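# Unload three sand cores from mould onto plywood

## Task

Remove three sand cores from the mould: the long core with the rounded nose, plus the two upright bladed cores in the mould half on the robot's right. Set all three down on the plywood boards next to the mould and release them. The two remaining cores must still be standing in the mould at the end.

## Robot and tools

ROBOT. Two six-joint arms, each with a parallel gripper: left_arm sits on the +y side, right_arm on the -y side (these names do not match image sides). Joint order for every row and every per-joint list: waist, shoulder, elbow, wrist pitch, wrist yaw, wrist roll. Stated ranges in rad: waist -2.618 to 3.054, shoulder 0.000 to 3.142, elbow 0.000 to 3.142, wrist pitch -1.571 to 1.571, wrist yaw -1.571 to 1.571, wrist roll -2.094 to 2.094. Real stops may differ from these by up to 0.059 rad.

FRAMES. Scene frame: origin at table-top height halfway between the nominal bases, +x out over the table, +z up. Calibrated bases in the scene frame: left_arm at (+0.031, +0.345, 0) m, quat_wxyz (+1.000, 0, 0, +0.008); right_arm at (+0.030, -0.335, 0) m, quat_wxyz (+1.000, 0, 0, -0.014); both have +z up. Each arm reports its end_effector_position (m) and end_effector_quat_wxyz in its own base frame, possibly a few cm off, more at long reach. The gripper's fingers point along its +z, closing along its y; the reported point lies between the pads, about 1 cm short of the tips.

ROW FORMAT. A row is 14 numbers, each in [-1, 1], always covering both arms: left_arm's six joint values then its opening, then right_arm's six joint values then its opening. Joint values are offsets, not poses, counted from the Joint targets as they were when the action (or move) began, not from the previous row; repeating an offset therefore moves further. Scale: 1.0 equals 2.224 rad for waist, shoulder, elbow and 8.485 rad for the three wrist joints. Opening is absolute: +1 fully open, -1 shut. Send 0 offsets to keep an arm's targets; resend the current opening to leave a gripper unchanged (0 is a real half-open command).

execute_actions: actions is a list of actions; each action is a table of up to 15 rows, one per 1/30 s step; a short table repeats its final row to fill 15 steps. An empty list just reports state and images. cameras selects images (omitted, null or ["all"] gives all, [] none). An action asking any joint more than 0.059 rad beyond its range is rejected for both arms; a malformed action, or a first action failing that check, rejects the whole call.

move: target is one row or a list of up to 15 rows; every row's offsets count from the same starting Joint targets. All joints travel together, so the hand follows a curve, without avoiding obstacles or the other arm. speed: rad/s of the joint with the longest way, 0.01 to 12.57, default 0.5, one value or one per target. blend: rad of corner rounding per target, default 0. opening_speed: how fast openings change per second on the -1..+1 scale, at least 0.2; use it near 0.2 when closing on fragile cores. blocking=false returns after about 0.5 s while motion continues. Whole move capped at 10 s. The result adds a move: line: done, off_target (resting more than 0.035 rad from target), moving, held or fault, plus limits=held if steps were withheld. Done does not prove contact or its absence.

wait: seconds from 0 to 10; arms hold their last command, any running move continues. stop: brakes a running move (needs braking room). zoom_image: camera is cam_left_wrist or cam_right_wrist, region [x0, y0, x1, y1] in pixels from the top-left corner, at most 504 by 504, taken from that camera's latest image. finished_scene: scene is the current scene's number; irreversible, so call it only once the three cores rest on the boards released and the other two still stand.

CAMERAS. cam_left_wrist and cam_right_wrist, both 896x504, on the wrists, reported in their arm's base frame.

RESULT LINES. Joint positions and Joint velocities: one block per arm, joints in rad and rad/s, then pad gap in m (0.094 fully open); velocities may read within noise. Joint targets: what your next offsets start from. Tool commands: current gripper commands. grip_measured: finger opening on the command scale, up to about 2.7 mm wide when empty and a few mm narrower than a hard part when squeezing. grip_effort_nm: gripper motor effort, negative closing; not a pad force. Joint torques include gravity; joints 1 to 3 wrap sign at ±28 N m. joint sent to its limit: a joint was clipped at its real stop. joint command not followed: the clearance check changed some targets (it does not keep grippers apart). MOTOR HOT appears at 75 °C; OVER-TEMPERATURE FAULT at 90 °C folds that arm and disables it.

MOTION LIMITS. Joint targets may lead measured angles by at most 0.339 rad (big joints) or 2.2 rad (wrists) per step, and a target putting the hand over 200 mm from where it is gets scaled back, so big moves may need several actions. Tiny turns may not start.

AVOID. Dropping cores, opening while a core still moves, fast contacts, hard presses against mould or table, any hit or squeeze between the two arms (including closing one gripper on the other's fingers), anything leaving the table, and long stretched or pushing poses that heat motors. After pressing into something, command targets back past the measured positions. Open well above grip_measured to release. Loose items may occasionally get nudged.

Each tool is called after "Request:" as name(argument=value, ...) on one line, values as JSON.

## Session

Request:
execute_actions(actions=[])

Scene clock: 0.00 s.
left_arm: end_effector_position=(+0.3493, -0.0518, +0.2095) grip_measured=+1.000 grip_effort_nm=n/a end_effector_quat_wxyz=(+0.534, -0.007, +0.815, -0.226) | right_arm: end_effector_position=(+0.3046, +0.0783, +0.1820) grip_measured=+1.000 grip_effort_nm=n/a end_effector_quat_wxyz=(+0.477, +0.034, +0.863, +0.162)
Joint positions: left_arm=[0.059 1.017 0.578 0.071 0.424 -0.25 0.094] | right_arm=[0.21 0.854 0.562 -0.224 -0.068 0.329 0.094]
Joint velocities: within noise
Joint torques (N m): no reading
Heat: left arm: 33 °C; right arm: 33 °C.
Joint targets: left_arm=[0.059 1.010 0.587 0.072 0.427 -0.248] | right_arm=[0.210 0.847 0.574 -0.220 -0.067 0.327]
Tool commands: left_gripper/opening=+1.0 right_gripper/opening=+1.0

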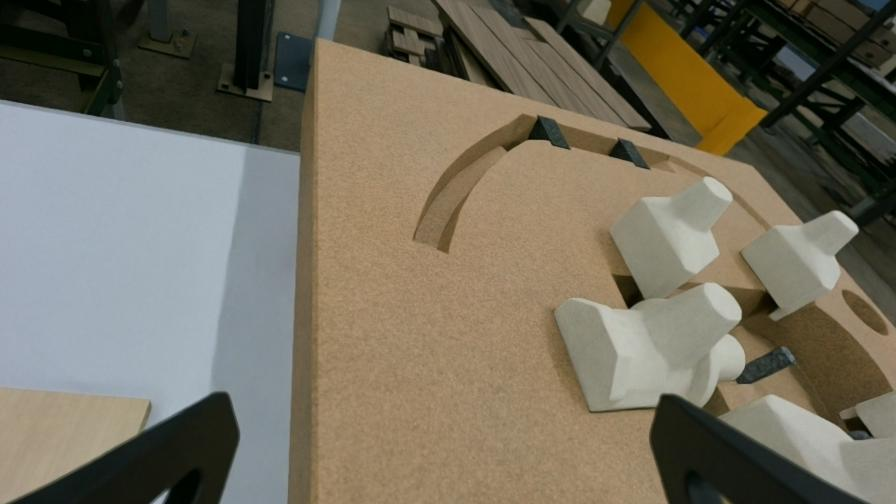

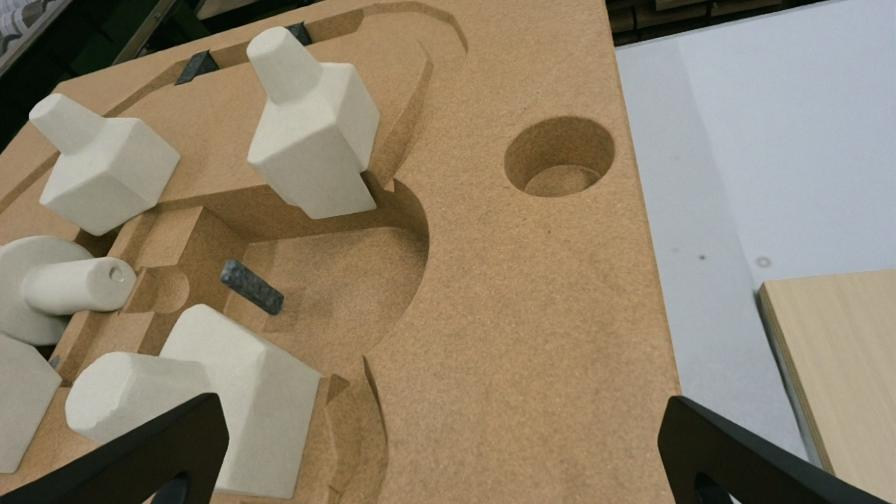

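Request:
move(target=[-0.2675,0.272,0.388,-0.0827,-0.0503,0.0292,0.4,0.152,0.2707,0.4015,-0.0943,0.0079,-0.0385,0.4], speed=1.0)

Scene clock: 11.80 s.
left_arm: end_effector_position=(+0.3874, -0.2313, +0.2179) grip_measured=+0.402 grip_effort_nm=-0.061 end_effector_quat_wxyz=(+0.357, +0.244, +0.895, -0.104) | right_arm: end_effector_position=(+0.3086, +0.1894, +0.2262) grip_measured=+0.403 grip_effort_nm=-0.129 end_effector_quat_wxyz=(+0.261, -0.256, +0.928, +0.077)
Joint positions: left_arm=[-0.536 1.601 1.421 -0.629 0.01 -0.007 0.066] | right_arm=[0.544 1.444 1.433 -1.009 -0.007 0.007 0.066]
Joint velocities: within noise
Joint torques (N m): left_arm=[0.09 -5.76 8.16 1.73 -0.09 -0.01] | right_arm=[0.38 -4.49 8.44 0.84 0.06 -0.12]
Heat: left arm: 35 °C; right arm: 35 °C.
Joint targets: left_arm=[-0.536 1.615 1.451 -0.630 0.000 -0.001] | right_arm=[0.548 1.449 1.467 -1.020 0.000 0.000]
move: done

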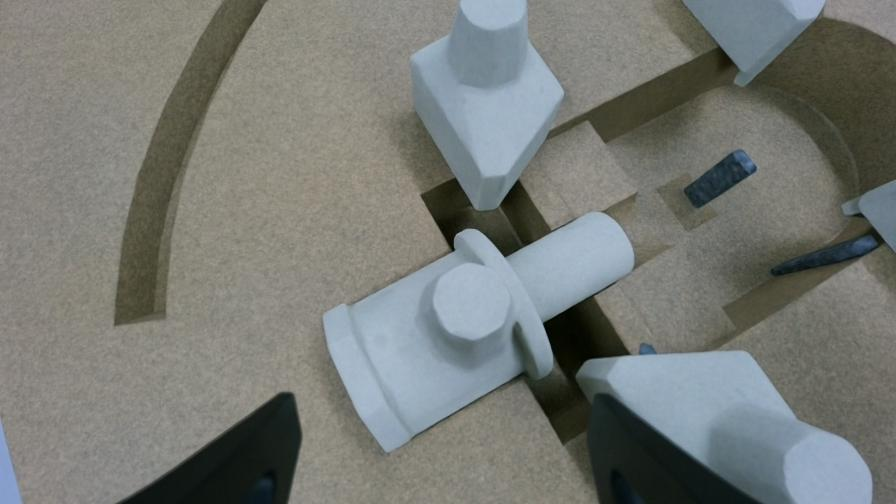

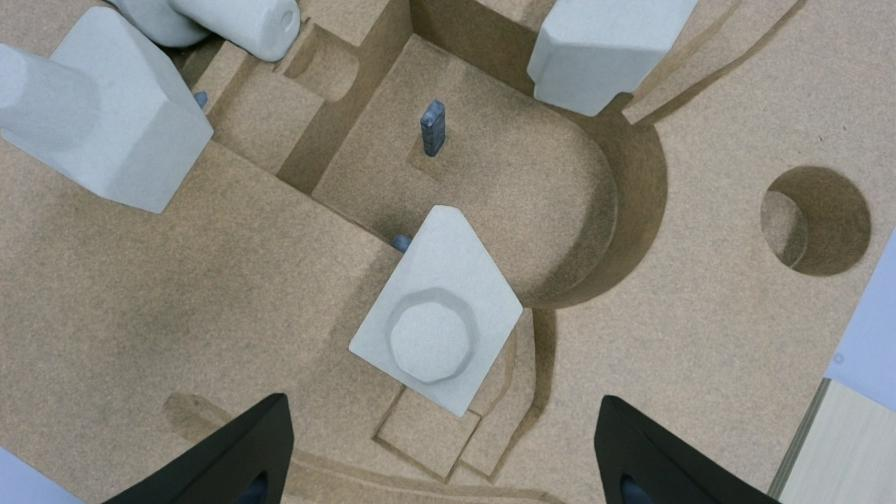

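Request:
move(target=[[-0.0085,0.0719,-0.0364,0.0277,0,0,0.3,0.0027,0.0216,-0.1088,0.0336,0,0,0.4],[-0.0085,0.0719,-0.0364,0.0277,0,0,-0.62,0.0027,0.0216,-0.1088,0.0336,0,0,-0.62]], speed=0.4, opening_speed=1.2)

Scene clock: 28.53 s.
left_arm: end_effector_position=(+0.4197, -0.2579, +0.1621) grip_measured=-0.328 grip_effort_nm=-0.994 end_effector_quat_wxyz=(+0.359, +0.251, +0.892, -0.107) | right_arm: end_effector_position=(+0.3238, +0.2031, +0.1646) grip_measured=-0.393 grip_effort_nm=-1.004 end_effector_quat_wxyz=(+0.260, -0.261, +0.926, +0.080)
Joint positions: left_arm=[-0.55 1.763 1.375 -0.415 0.009 -0.004 0.032] | right_arm=[0.552 1.495 1.232 -0.757 -0.011 0.006 0.029]
Joint velocities: within noise
Joint torques (N m): left_arm=[-0.28 -7.27 5.11 1.99 -0.09 -0.03] | right_arm=[0.17 -5.3 5.34 1.14 0.11 -0.11]
Heat: left arm: 37 °C; right arm: 36 °C.
Joint targets: left_arm=[-0.555 1.775 1.369 -0.395 0.000 0.000] | right_arm=[0.554 1.498 1.225 -0.735 0.000 0.000]
move: done

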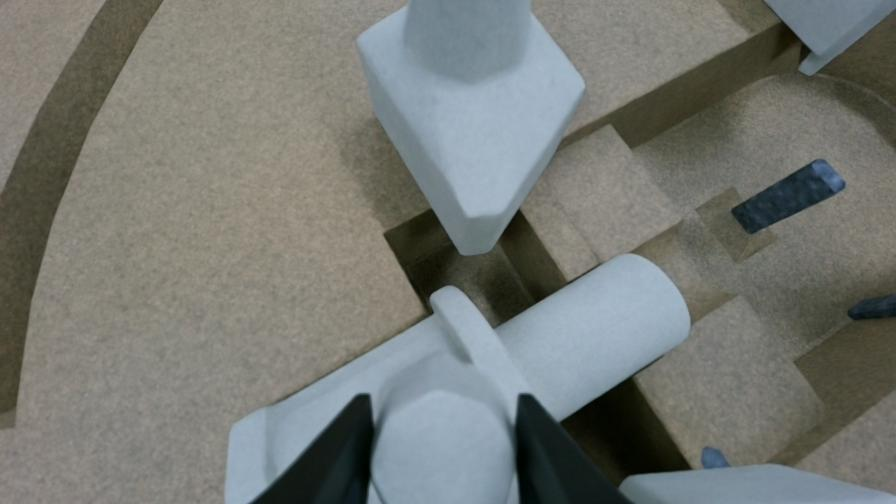

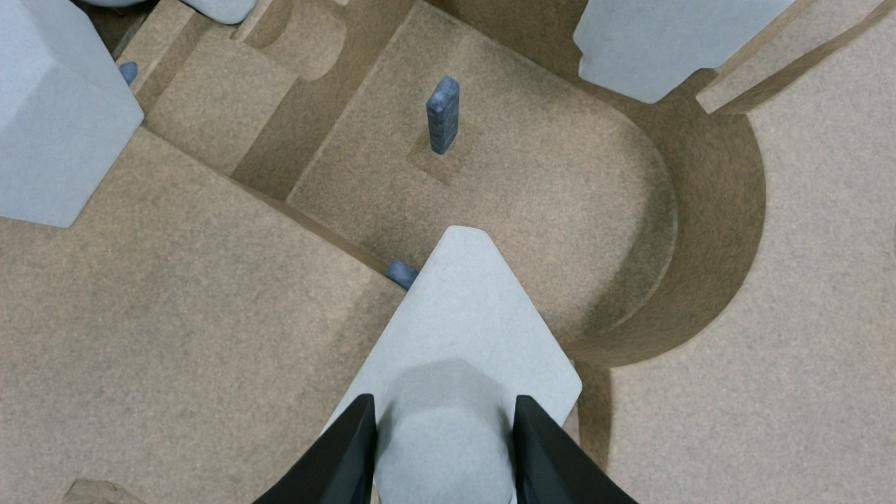

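Request:
move(target=[[-0.009,-0.009,0.1039,-0.0147,0,0,-0.62,0,0.0045,0.0967,-0.0177,0,0,-0.62],[0,0,0.1938,-0.0348,0,0,-0.62,0,0.0234,0.1933,-0.0383,0,0,-0.62],[0.1416,-0.1147,0.0791,-0.0312,0,0,-0.62,-0.2033,0,0.145,-0.03,0,0,-0.62],[0.4366,-0.281,-0.112,-0.0242,0,0,-0.62,-0.4065,-0.0238,0.0967,-0.0218,0,0,-0.62]], speed=[0.3,0.3,0.7,0.7], blend=[0.04,0.04,0.04,0])

Scene clock: 73.17 s.
left_arm: end_effector_position=(+0.3155, +0.1413, +0.2206) grip_measured=-0.328 grip_effort_nm=-0.999 end_effector_quat_wxyz=(+0.363, -0.194, +0.908, +0.079) | right_arm: end_effector_position=(+0.3494, -0.1270, +0.2128) grip_measured=-0.392 grip_effort_nm=-1.004 end_effector_quat_wxyz=(+0.256, +0.171, +0.950, -0.045)
Joint positions: left_arm=[0.415 1.202 1.104 -0.713 -0.006 -0.003 0.032] | right_arm=[-0.35 1.492 1.436 -0.989 0.002 0.006 0.029]
Joint velocities: within noise
Joint torques (N m): left_arm=[0.02 -7.36 6.84 2.99 0.08 -0.03] | right_arm=[-0.03 -9.31 6.11 1.55 -0.03 -0.11]
Heat: left arm: 37 °C; right arm: 35 °C.
Joint targets: left_arm=[0.416 1.150 1.120 -0.600 0.000 -0.001] | right_arm=[-0.350 1.445 1.440 -0.920 0.000 0.000]
move: off_target (left_arm, right_arm); left_arm: the wrist pitch is farthest, 0.113 rad from its target; right_arm: the wrist pitch is farthest, 0.069 rad from its target

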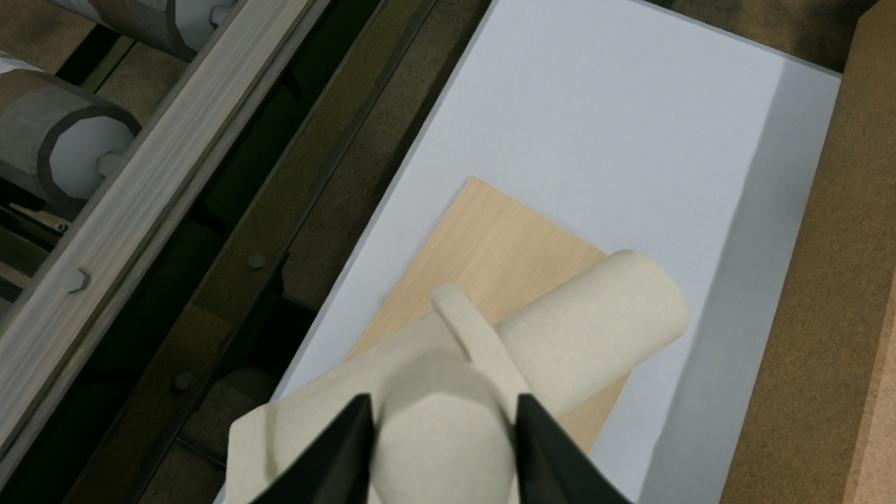

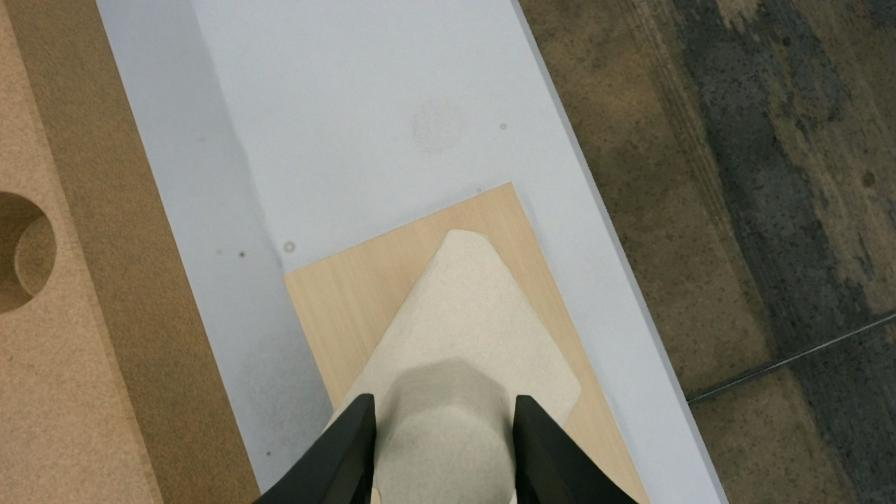

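Request:
move(target=[[0,0,-0.0877,0.0224,0,0,-0.62,0,-0.009,-0.1138,0.0289,0,0,-0.62],[0,0.0045,-0.1583,0.0438,0,0,-0.62,0,-0.0144,-0.1776,0.0474,0,0,-0.62]], speed=0.3, blend=[0.03,0])

Scene clock: 91.80 s.
left_arm: end_effector_position=(+0.3147, +0.1408, +0.1343) grip_measured=-0.328 grip_effort_nm=-0.994 end_effector_quat_wxyz=(+0.368, -0.193, +0.906, +0.080) | right_arm: end_effector_position=(+0.3481, -0.1262, +0.1267) grip_measured=-0.392 grip_effort_nm=-1.004 end_effector_quat_wxyz=(+0.273, +0.170, +0.946, -0.048)
Joint positions: left_arm=[0.415 1.201 0.751 -0.348 -0.006 -0.003 0.032] | right_arm=[-0.35 1.455 1.04 -0.594 0 0.005 0.029]
Joint velocities: within noise
Joint torques (N m): left_arm=[0.16 -6.48 6.89 3.07 0.09 -0.03] | right_arm=[0.03 -8.68 6.22 1.69 -0.01 -0.1]
Heat: left arm: 44 °C; right arm: 37 °C.
Joint targets: left_arm=[0.416 1.160 0.768 -0.228 0.000 -0.001] | right_arm=[-0.350 1.413 1.045 -0.518 0.000 0.000]
move: off_target (left_arm, right_arm); left_arm: the wrist pitch is farthest, 0.120 rad from its target; right_arm: the wrist pitch is farthest, 0.076 rad from its target

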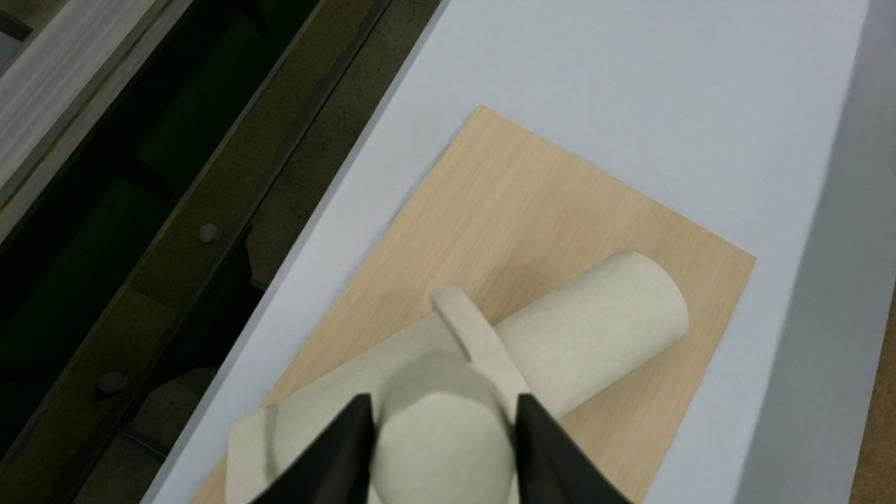

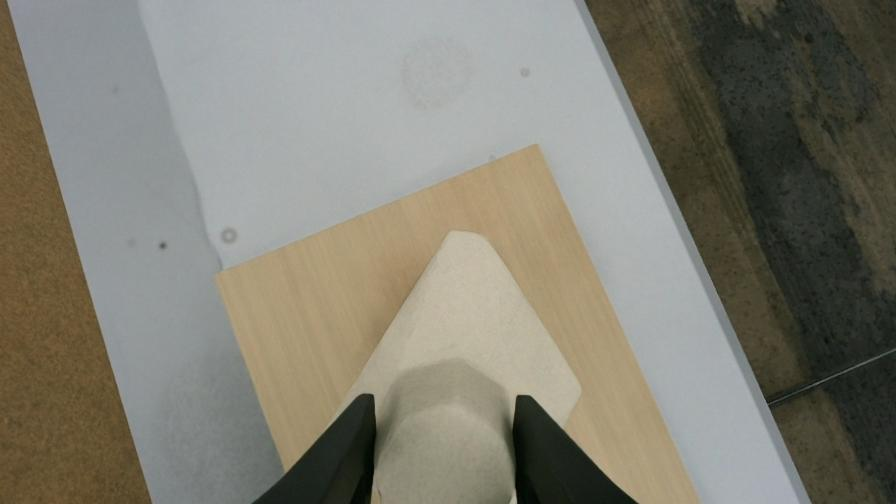

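Request:
move(target=[0,0,-0.0198,0.0052,0,0,-0.62,0,0,-0.0135,0.006,0,0,-0.62], speed=0.06)

Scene clock: 97.13 s.
left_arm: end_effector_position=(+0.3148, +0.1407, +0.1272) grip_measured=-0.328 grip_effort_nm=-1.004 end_effector_quat_wxyz=(+0.374, -0.193, +0.904, +0.080) | right_arm: end_effector_position=(+0.3523, -0.1278, +0.1253) grip_measured=-0.392 grip_effort_nm=-1.004 end_effector_quat_wxyz=(+0.288, +0.169, +0.941, -0.050)
Joint positions: left_arm=[0.415 1.201 0.713 -0.297 -0.004 -0.003 0.032] | right_arm=[-0.35 1.451 1.013 -0.539 0 0.005 0.029]
Joint velocities: within noise
Joint torques (N m): left_arm=[0.2 -6.52 6.38 3 0.07 -0.04] | right_arm=[0.01 -8.27 5.97 1.65 -0.02 -0.1]
Heat: left arm: 44 °C; right arm: 38 °C.
Joint targets: left_arm=[0.416 1.160 0.724 -0.184 0.000 -0.001] | right_arm=[-0.350 1.413 1.015 -0.467 0.000 0.000]
move: off_target (left_arm, right_arm); left_arm: the wrist pitch is farthest, 0.114 rad from its target; right_arm: the wrist pitch is farthest, 0.072 rad from its target

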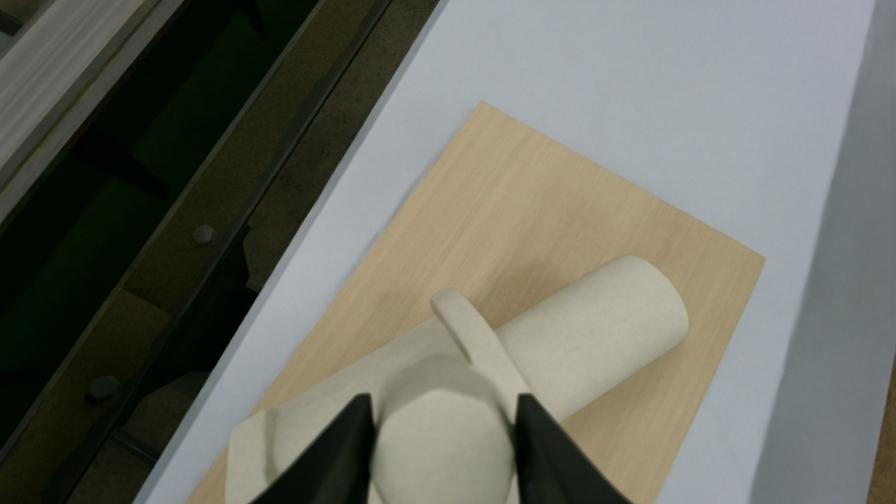

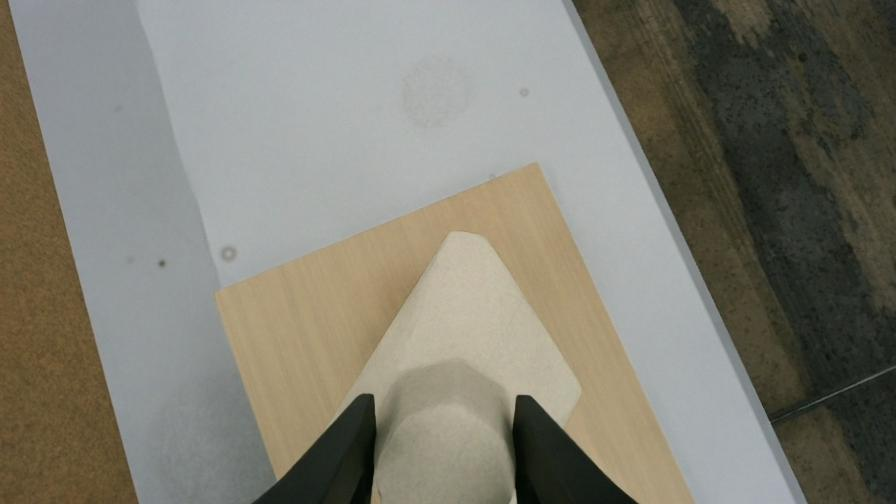

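Request:
move(target=[[0,0,0,-0.0059,0,0,-0.62,0,0,-0.0075,0.0008,0,0,-0.62],[0,0,0,-0.0059,0,0,0.2,0,0,-0.0075,0.0008,0,0,-0.62]], speed=0.06, opening_speed=0.5)

Scene clock: 105.70 s.
left_arm: end_effector_position=(+0.3211, +0.1431, +0.1411) grip_measured=+0.198 grip_effort_nm=0.125 end_effector_quat_wxyz=(+0.402, -0.190, +0.892, +0.085) | right_arm: end_effector_position=(+0.3528, -0.1279, +0.1251) grip_measured=-0.392 grip_effort_nm=-1.004 end_effector_quat_wxyz=(+0.293, +0.169, +0.940, -0.051)
Joint positions: left_arm=[0.415 1.181 0.713 -0.256 -0.003 -0.003 0.056] | right_arm=[-0.35 1.446 1.002 -0.523 0 0.005 0.029]
Joint velocities: within noise
Joint torques (N m): left_arm=[0.09 -4.75 6.49 2.09 0.05 -0.05] | right_arm=[0.02 -7.84 5.6 1.59 -0.01 -0.1]
Heat: left arm: 44 °C; right arm: 39 °C.
Joint targets: left_arm=[0.416 1.160 0.724 -0.234 0.000 -0.001] | right_arm=[-0.350 1.413 0.998 -0.460 0.000 0.000]
move: off_target (right_arm); target 2's new numbers were sent with left_arm's wrist pitch 0.065 rad from that target; right_arm: the wrist pitch is farthest, 0.063 rad from its target

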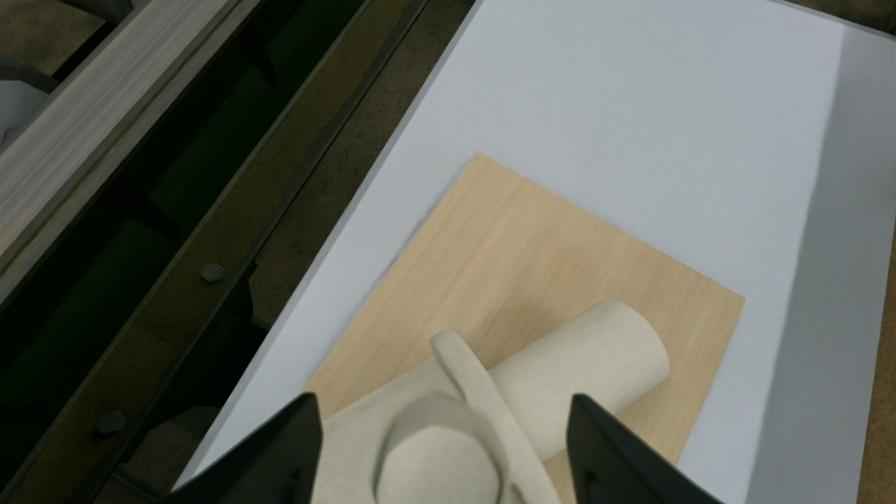

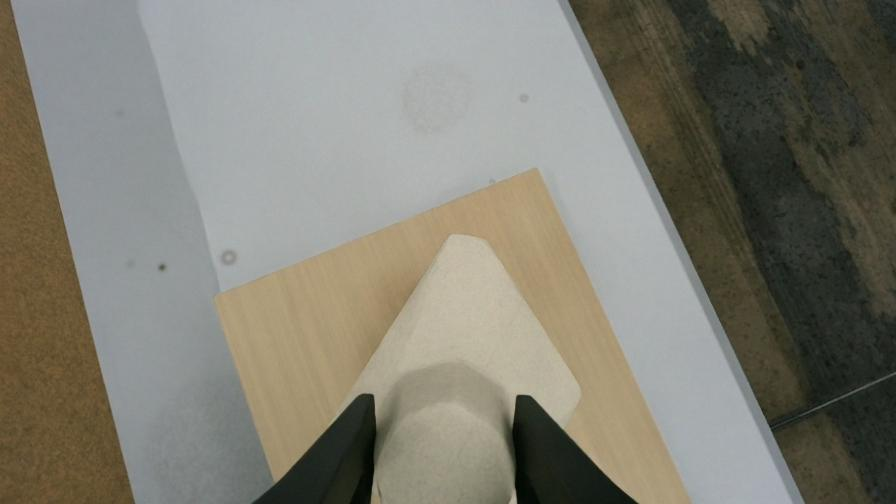

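Request:
move(target=[[0,0,0,0,0,0,0.2,0,0,0,-0.0035,0,0,-0.62],[0,0,0,0,0,0,0.2,0,0,0,-0.0035,0,0,0.5],[0,0,0.2248,-0.0471,0,0,0.2,0,-0.1016,0.0301,-0.0345,0,0,0.5],[0,0,0.2248,-0.0471,0,0,0.2,0.3246,0.1664,0.2549,-0.0071,0,0,0.5]], speed=[0.1,0.1,0.5,0.9], opening_speed=0.6, blend=[0,0,0.03,0])

Scene clock: 125.10 s.
left_arm: end_effector_position=(+0.3345, +0.1491, +0.2853) grip_measured=+0.198 grip_effort_nm=0.120 end_effector_quat_wxyz=(+0.452, -0.185, +0.868, +0.096) | right_arm: end_effector_position=(+0.4653, +0.1863, +0.1976) grip_measured=+0.497 grip_effort_nm=0.183 end_effector_quat_wxyz=(+0.372, -0.172, +0.909, +0.074)
Joint positions: left_arm=[0.415 1.179 1.201 -0.634 -0.003 -0.003 0.056] | right_arm=[0.378 1.78 1.531 -0.545 -0.004 0.004 0.07]
Joint velocities: within noise
Joint torques (N m): left_arm=[0.14 -4.66 7.51 1.97 0.06 -0.03] | right_arm=[-0.36 -7.84 8.88 1.43 0.03 -0.09]
Heat: left arm: 41 °C; right arm: 40 °C.
Joint targets: left_arm=[0.416 1.160 1.224 -0.634 0.000 -0.001] | right_arm=[0.372 1.783 1.566 -0.521 0.000 0.000]
move: done

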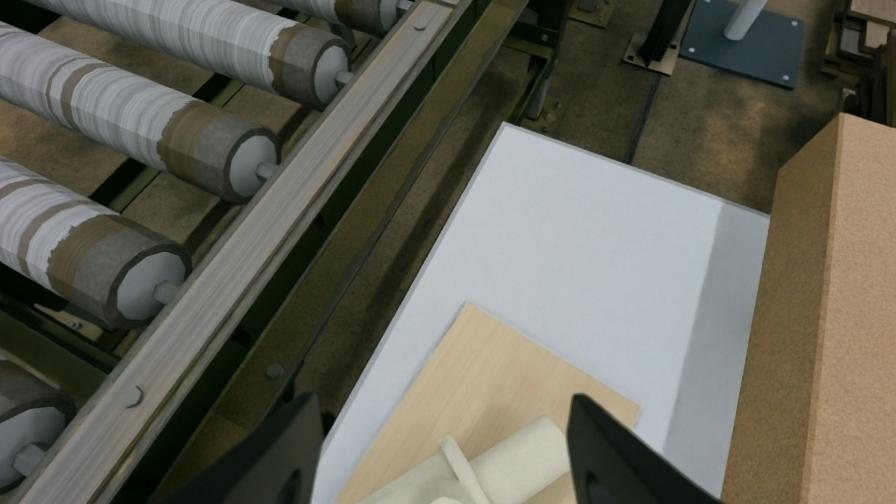

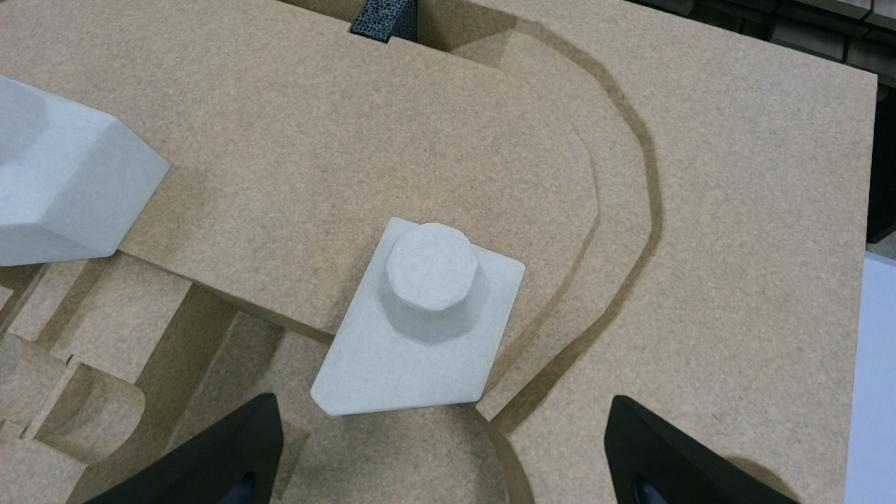

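Request:
move(target=[[0,0,0,0,0,0,0.2,0.0009,0.0782,0.0279,0.0137,0,0,0.5],[0,0,0,0,0,0,0.2,0.0009,0.0782,0.0279,0.0137,0,0,-0.62],[0,0,0,0,0,0,0.2,0.0009,0.0751,0.0899,-0.0005,0,0,-0.62],[0,0,0,0,0,0,0.2,0.0009,0.0805,0.1601,-0.0164,0,0,-0.62],[0,0,0,0,0,0,0.2,-0.2122,-0.379,-0.196,-0.0411,0,0,-0.62],[0,0,0,0,0,0,0.2,-0.3975,-0.4128,-0.2725,-0.0293,0,0,-0.62]], speed=[0.35,0.3,0.3,0.3,0.8,0.6], opening_speed=1.2, blend=[0,0,0.03,0.03,0.05,0], cameras=["cam_right_wrist"])

Scene clock: 153.43 s.
left_arm: end_effector_position=(+0.3345, +0.1490, +0.2852) grip_measured=+0.198 grip_effort_nm=0.129 end_effector_quat_wxyz=(+0.451, -0.185, +0.868, +0.096) | right_arm: end_effector_position=(+0.2369, -0.1314, +0.2247) grip_measured=-0.286 grip_effort_nm=-1.009 end_effector_quat_wxyz=(+0.372, +0.234, +0.893, -0.098)
Joint positions: left_arm=[0.415 1.179 1.201 -0.634 -0.003 -0.003 0.056] | right_arm=[-0.506 0.89 0.955 -0.845 0.005 0.004 0.034]
Joint velocities: within noise
Joint torques (N m): left_arm=[0.1 -4.62 7.5 1.99 0.07 -0.04] | right_arm=[-0.46 -2.96 6.19 1.96 -0.06 -0.09]
Heat: left arm: 39 °C; right arm: 40 °C.
Joint targets: left_arm=[0.416 1.160 1.224 -0.634 0.000 -0.001] | right_arm=[-0.512 0.864 0.959 -0.769 0.000 0.000]
move: off_target (right_arm); right_arm: the wrist pitch is farthest, 0.076 rad from its target
Images, in order (width x height): cam_right_wrist 896x504.

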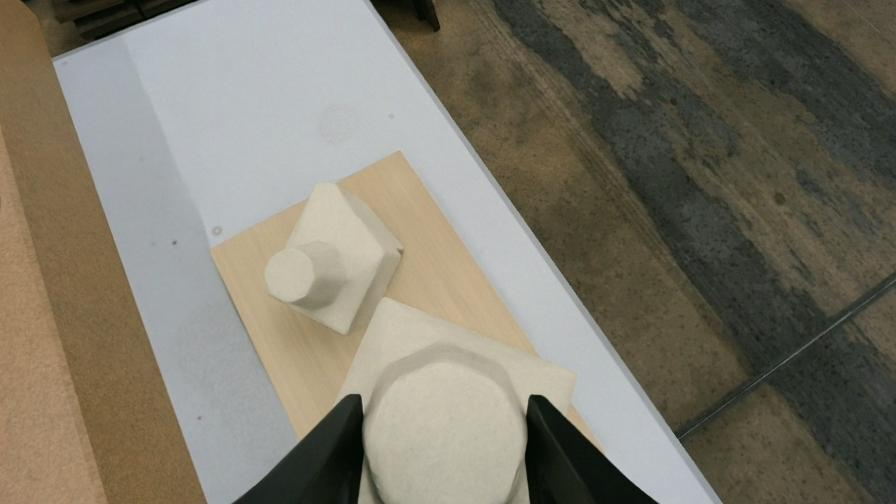

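Request:
move(target=[[0,0,0,0,0,0,0.2,0,-0.0288,-0.1043,0.019,0,0,-0.62],[0,0,0,0,0,0,0.2,0,-0.0301,-0.1817,0.0374,0,0,-0.62]], speed=0.25, blend=[0.03,0], cameras=["cam_right_wrist"])

Scene clock: 168.83 s.
left_arm: end_effector_position=(+0.3345, +0.1490, +0.2852) grip_measured=+0.198 grip_effort_nm=0.115 end_effector_quat_wxyz=(+0.451, -0.185, +0.868, +0.096) | right_arm: end_effector_position=(+0.2319, -0.1286, +0.1250) grip_measured=-0.286 grip_effort_nm=-1.009 end_effector_quat_wxyz=(+0.362, +0.235, +0.897, -0.096)
Joint positions: left_arm=[0.415 1.179 1.201 -0.634 -0.003 -0.003 0.056] | right_arm=[-0.506 0.823 0.549 -0.529 0.005 0.004 0.034]
Joint velocities: within noise
Joint torques (N m): left_arm=[0.14 -4.56 7.62 1.98 0.07 -0.06] | right_arm=[-0.5 -2.85 6.56 1.95 -0.05 -0.09]
Heat: left arm: 39 °C; right arm: 42 °C.
Joint targets: left_arm=[0.416 1.160 1.224 -0.634 0.000 -0.001] | right_arm=[-0.512 0.797 0.555 -0.452 0.000 0.000]
move: off_target (right_arm); right_arm: the wrist pitch is farthest, 0.078 rad from its target
Images, in order (width x height): cam_right_wrist 896x504.

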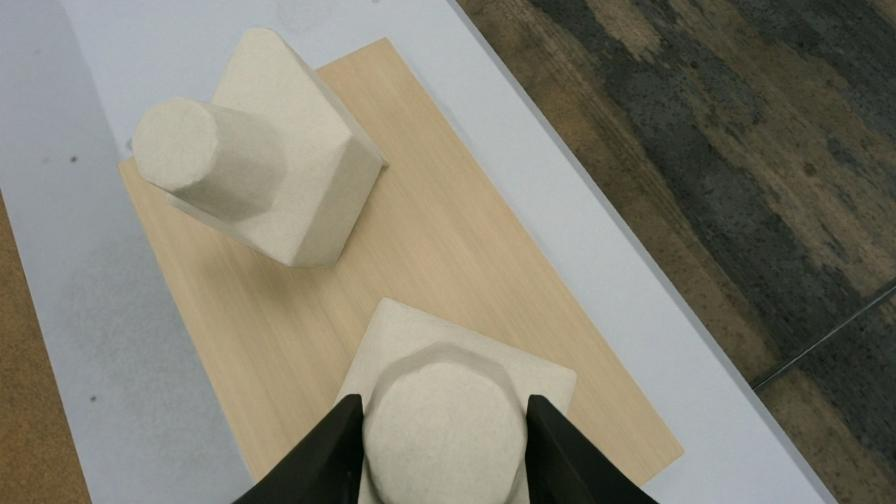

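Request:
move(target=[0,0,0,0,0,0,0.2,0,0,-0.0105,0.0026,0,0,-0.62], speed=0.06, cameras=["cam_right_wrist"])

Scene clock: 175.87 s.
left_arm: end_effector_position=(+0.3345, +0.1490, +0.2852) grip_measured=+0.198 grip_effort_nm=0.120 end_effector_quat_wxyz=(+0.451, -0.185, +0.868, +0.096) | right_arm: end_effector_position=(+0.2318, -0.1285, +0.1199) grip_measured=-0.286 grip_effort_nm=-1.004 end_effector_quat_wxyz=(+0.363, +0.235, +0.897, -0.096)
Joint positions: left_arm=[0.415 1.179 1.201 -0.634 -0.003 -0.003 0.056] | right_arm=[-0.506 0.823 0.529 -0.507 0.005 0.004 0.034]
Joint velocities: within noise
Joint torques (N m): left_arm=[0.17 -4.6 7.6 1.98 0.07 -0.05] | right_arm=[-0.51 -2.84 6.38 1.91 -0.06 -0.09]
Heat: left arm: 39 °C; right arm: 42 °C.
Joint targets: left_arm=[0.416 1.160 1.224 -0.634 0.000 -0.001] | right_arm=[-0.512 0.797 0.532 -0.430 0.000 0.000]
move: off_target (right_arm); right_arm: the wrist pitch is farthest, 0.078 rad from its target
Images, in order (width x height): cam_right_wrist 896x504.

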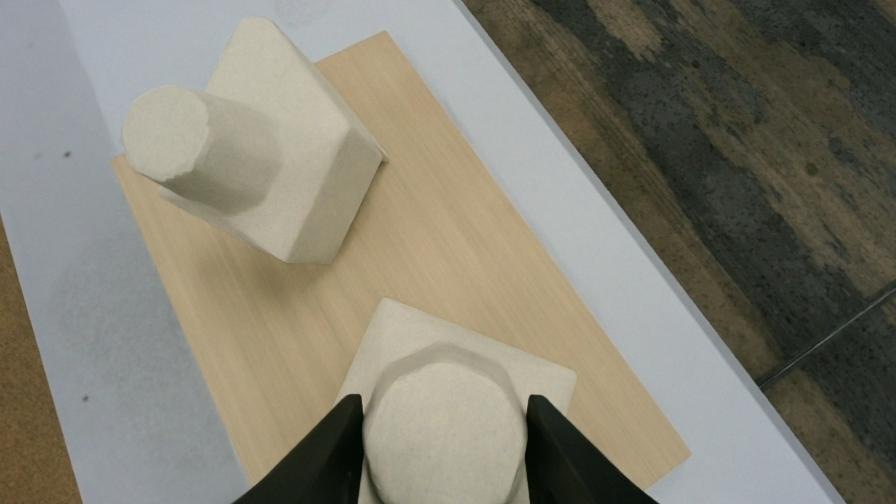

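Request:
move(target=[0,0,0,0,0,0,0.2,0,0,-0.0085,0.0022,0,0,-0.62], speed=0.06, cameras=["cam_right_wrist"])

Scene clock: 178.57 s.
left_arm: end_effector_position=(+0.3345, +0.1490, +0.2852) grip_measured=+0.198 grip_effort_nm=0.125 end_effector_quat_wxyz=(+0.451, -0.185, +0.868, +0.096) | right_arm: end_effector_position=(+0.2315, -0.1283, +0.1155) grip_measured=-0.286 grip_effort_nm=-1.004 end_effector_quat_wxyz=(+0.363, +0.235, +0.897, -0.096)
Joint positions: left_arm=[0.415 1.179 1.201 -0.634 -0.003 -0.003 0.056] | right_arm=[-0.506 0.821 0.51 -0.489 0.005 0.004 0.034]
Joint velocities: within noise
Joint torques (N m): left_arm=[0.14 -4.67 7.58 1.98 0.05 -0.03] | right_arm=[-0.5 -2.7 6.35 1.93 -0.05 -0.08]
Heat: left arm: 39 °C; right arm: 42 °C.
Joint targets: left_arm=[0.416 1.160 1.224 -0.634 0.000 -0.001] | right_arm=[-0.512 0.798 0.513 -0.411 0.000 0.000]
move: off_target (right_arm); right_arm: the wrist pitch is farthest, 0.078 rad from its target
Images, in order (width x height): cam_right_wrist 896x504.

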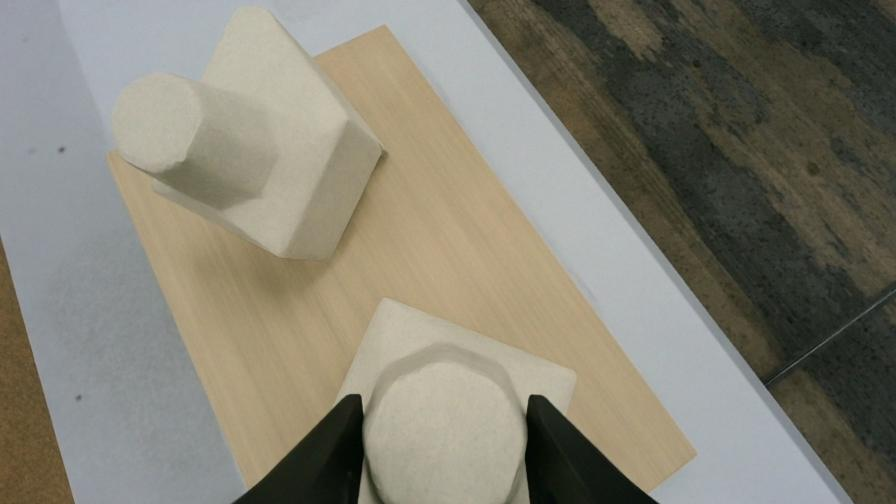

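Request:
move(target=[0,0,0,0,0,0,0.2,0,0,-0.0085,0.0022,0,0,-0.62], speed=0.06, cameras=["cam_right_wrist"])

Scene clock: 180.53 s.
left_arm: end_effector_position=(+0.3345, +0.1490, +0.2852) grip_measured=+0.198 grip_effort_nm=0.120 end_effector_quat_wxyz=(+0.451, -0.185, +0.868, +0.096) | right_arm: end_effector_position=(+0.2319, -0.1285, +0.1120) grip_measured=-0.286 grip_effort_nm=-1.004 end_effector_quat_wxyz=(+0.365, +0.235, +0.896, -0.096)
Joint positions: left_arm=[0.415 1.179 1.201 -0.634 -0.003 -0.003 0.056] | right_arm=[-0.506 0.821 0.493 -0.468 0.005 0.004 0.034]
Joint velocities: within noise
Joint torques (N m): left_arm=[0.12 -4.64 7.6 1.98 0.06 -0.03] | right_arm=[-0.51 -2.7 6.31 1.91 -0.06 -0.07]
Heat: left arm: 39 °C; right arm: 42 °C.
Joint targets: left_arm=[0.416 1.160 1.224 -0.634 0.000 -0.001] | right_arm=[-0.512 0.798 0.494 -0.392 0.000 0.000]
move: off_target (right_arm); right_arm: the wrist pitch is farthest, 0.076 rad from its target
Images, in order (width x height): cam_right_wrist 896x504.

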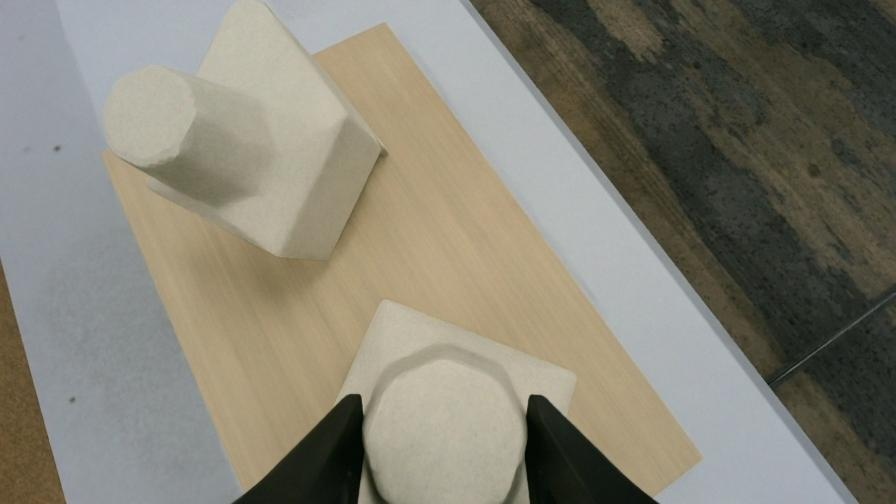

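Request:
move(target=[[0,0,0,0,0,0,0.2,0,0,-0.0045,-0.0024,0,0,-0.62],[0,0,0,0,0,0,0.2,0,0,-0.0045,-0.0024,0,0,0.5],[0,0,0,-0.04,0,0,0.2,0,-0.1529,0.0526,-0.0574,0,0,0.5]], speed=[0.08,0.1,0.4], opening_speed=0.5)

Scene clock: 191.37 s.
left_arm: end_effector_position=(+0.2810, +0.1255, +0.2262) grip_measured=+0.198 grip_effort_nm=0.125 end_effector_quat_wxyz=(+0.300, -0.198, +0.931, +0.064) | right_arm: end_effector_position=(+0.1762, -0.0977, +0.1539) grip_measured=+0.497 grip_effort_nm=0.183 end_effector_quat_wxyz=(+0.383, +0.233, +0.888, -0.101)
Joint positions: left_arm=[0.415 1.179 1.201 -0.97 -0.003 -0.003 0.056] | right_arm=[-0.506 0.467 0.58 -0.87 0.005 0.004 0.07]
Joint velocities: within noise
Joint torques (N m): left_arm=[0.13 -4.37 7.23 1.51 0.03 -0.03] | right_arm=[-0.5 0.7 8.27 1.15 -0.06 -0.08]
Heat: left arm: 39 °C; right arm: 42 °C.
Joint targets: left_arm=[0.416 1.160 1.224 -0.973 0.000 -0.001] | right_arm=[-0.512 0.457 0.611 -0.879 0.000 0.000]
move: done; target 2's new numbers were sent with right_arm's wrist pitch 0.053 rad from that target

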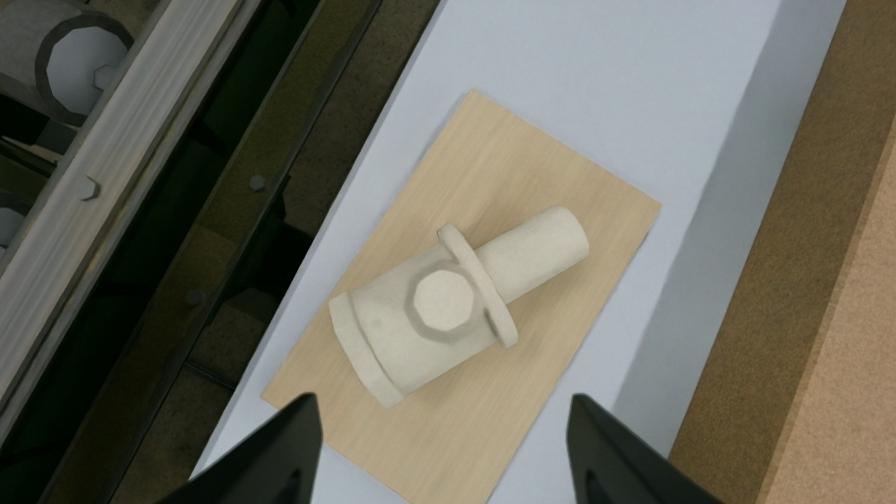

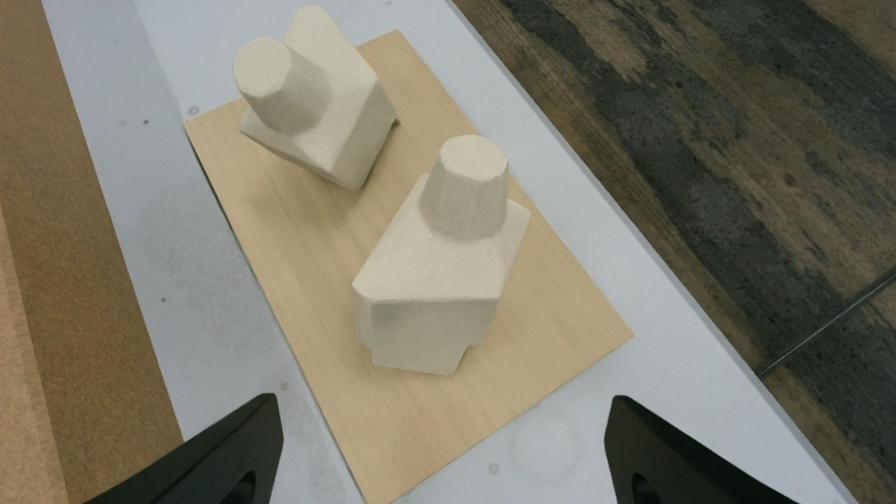

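Request:
finished_scene(scene=2)

The scene is finished: the task was done.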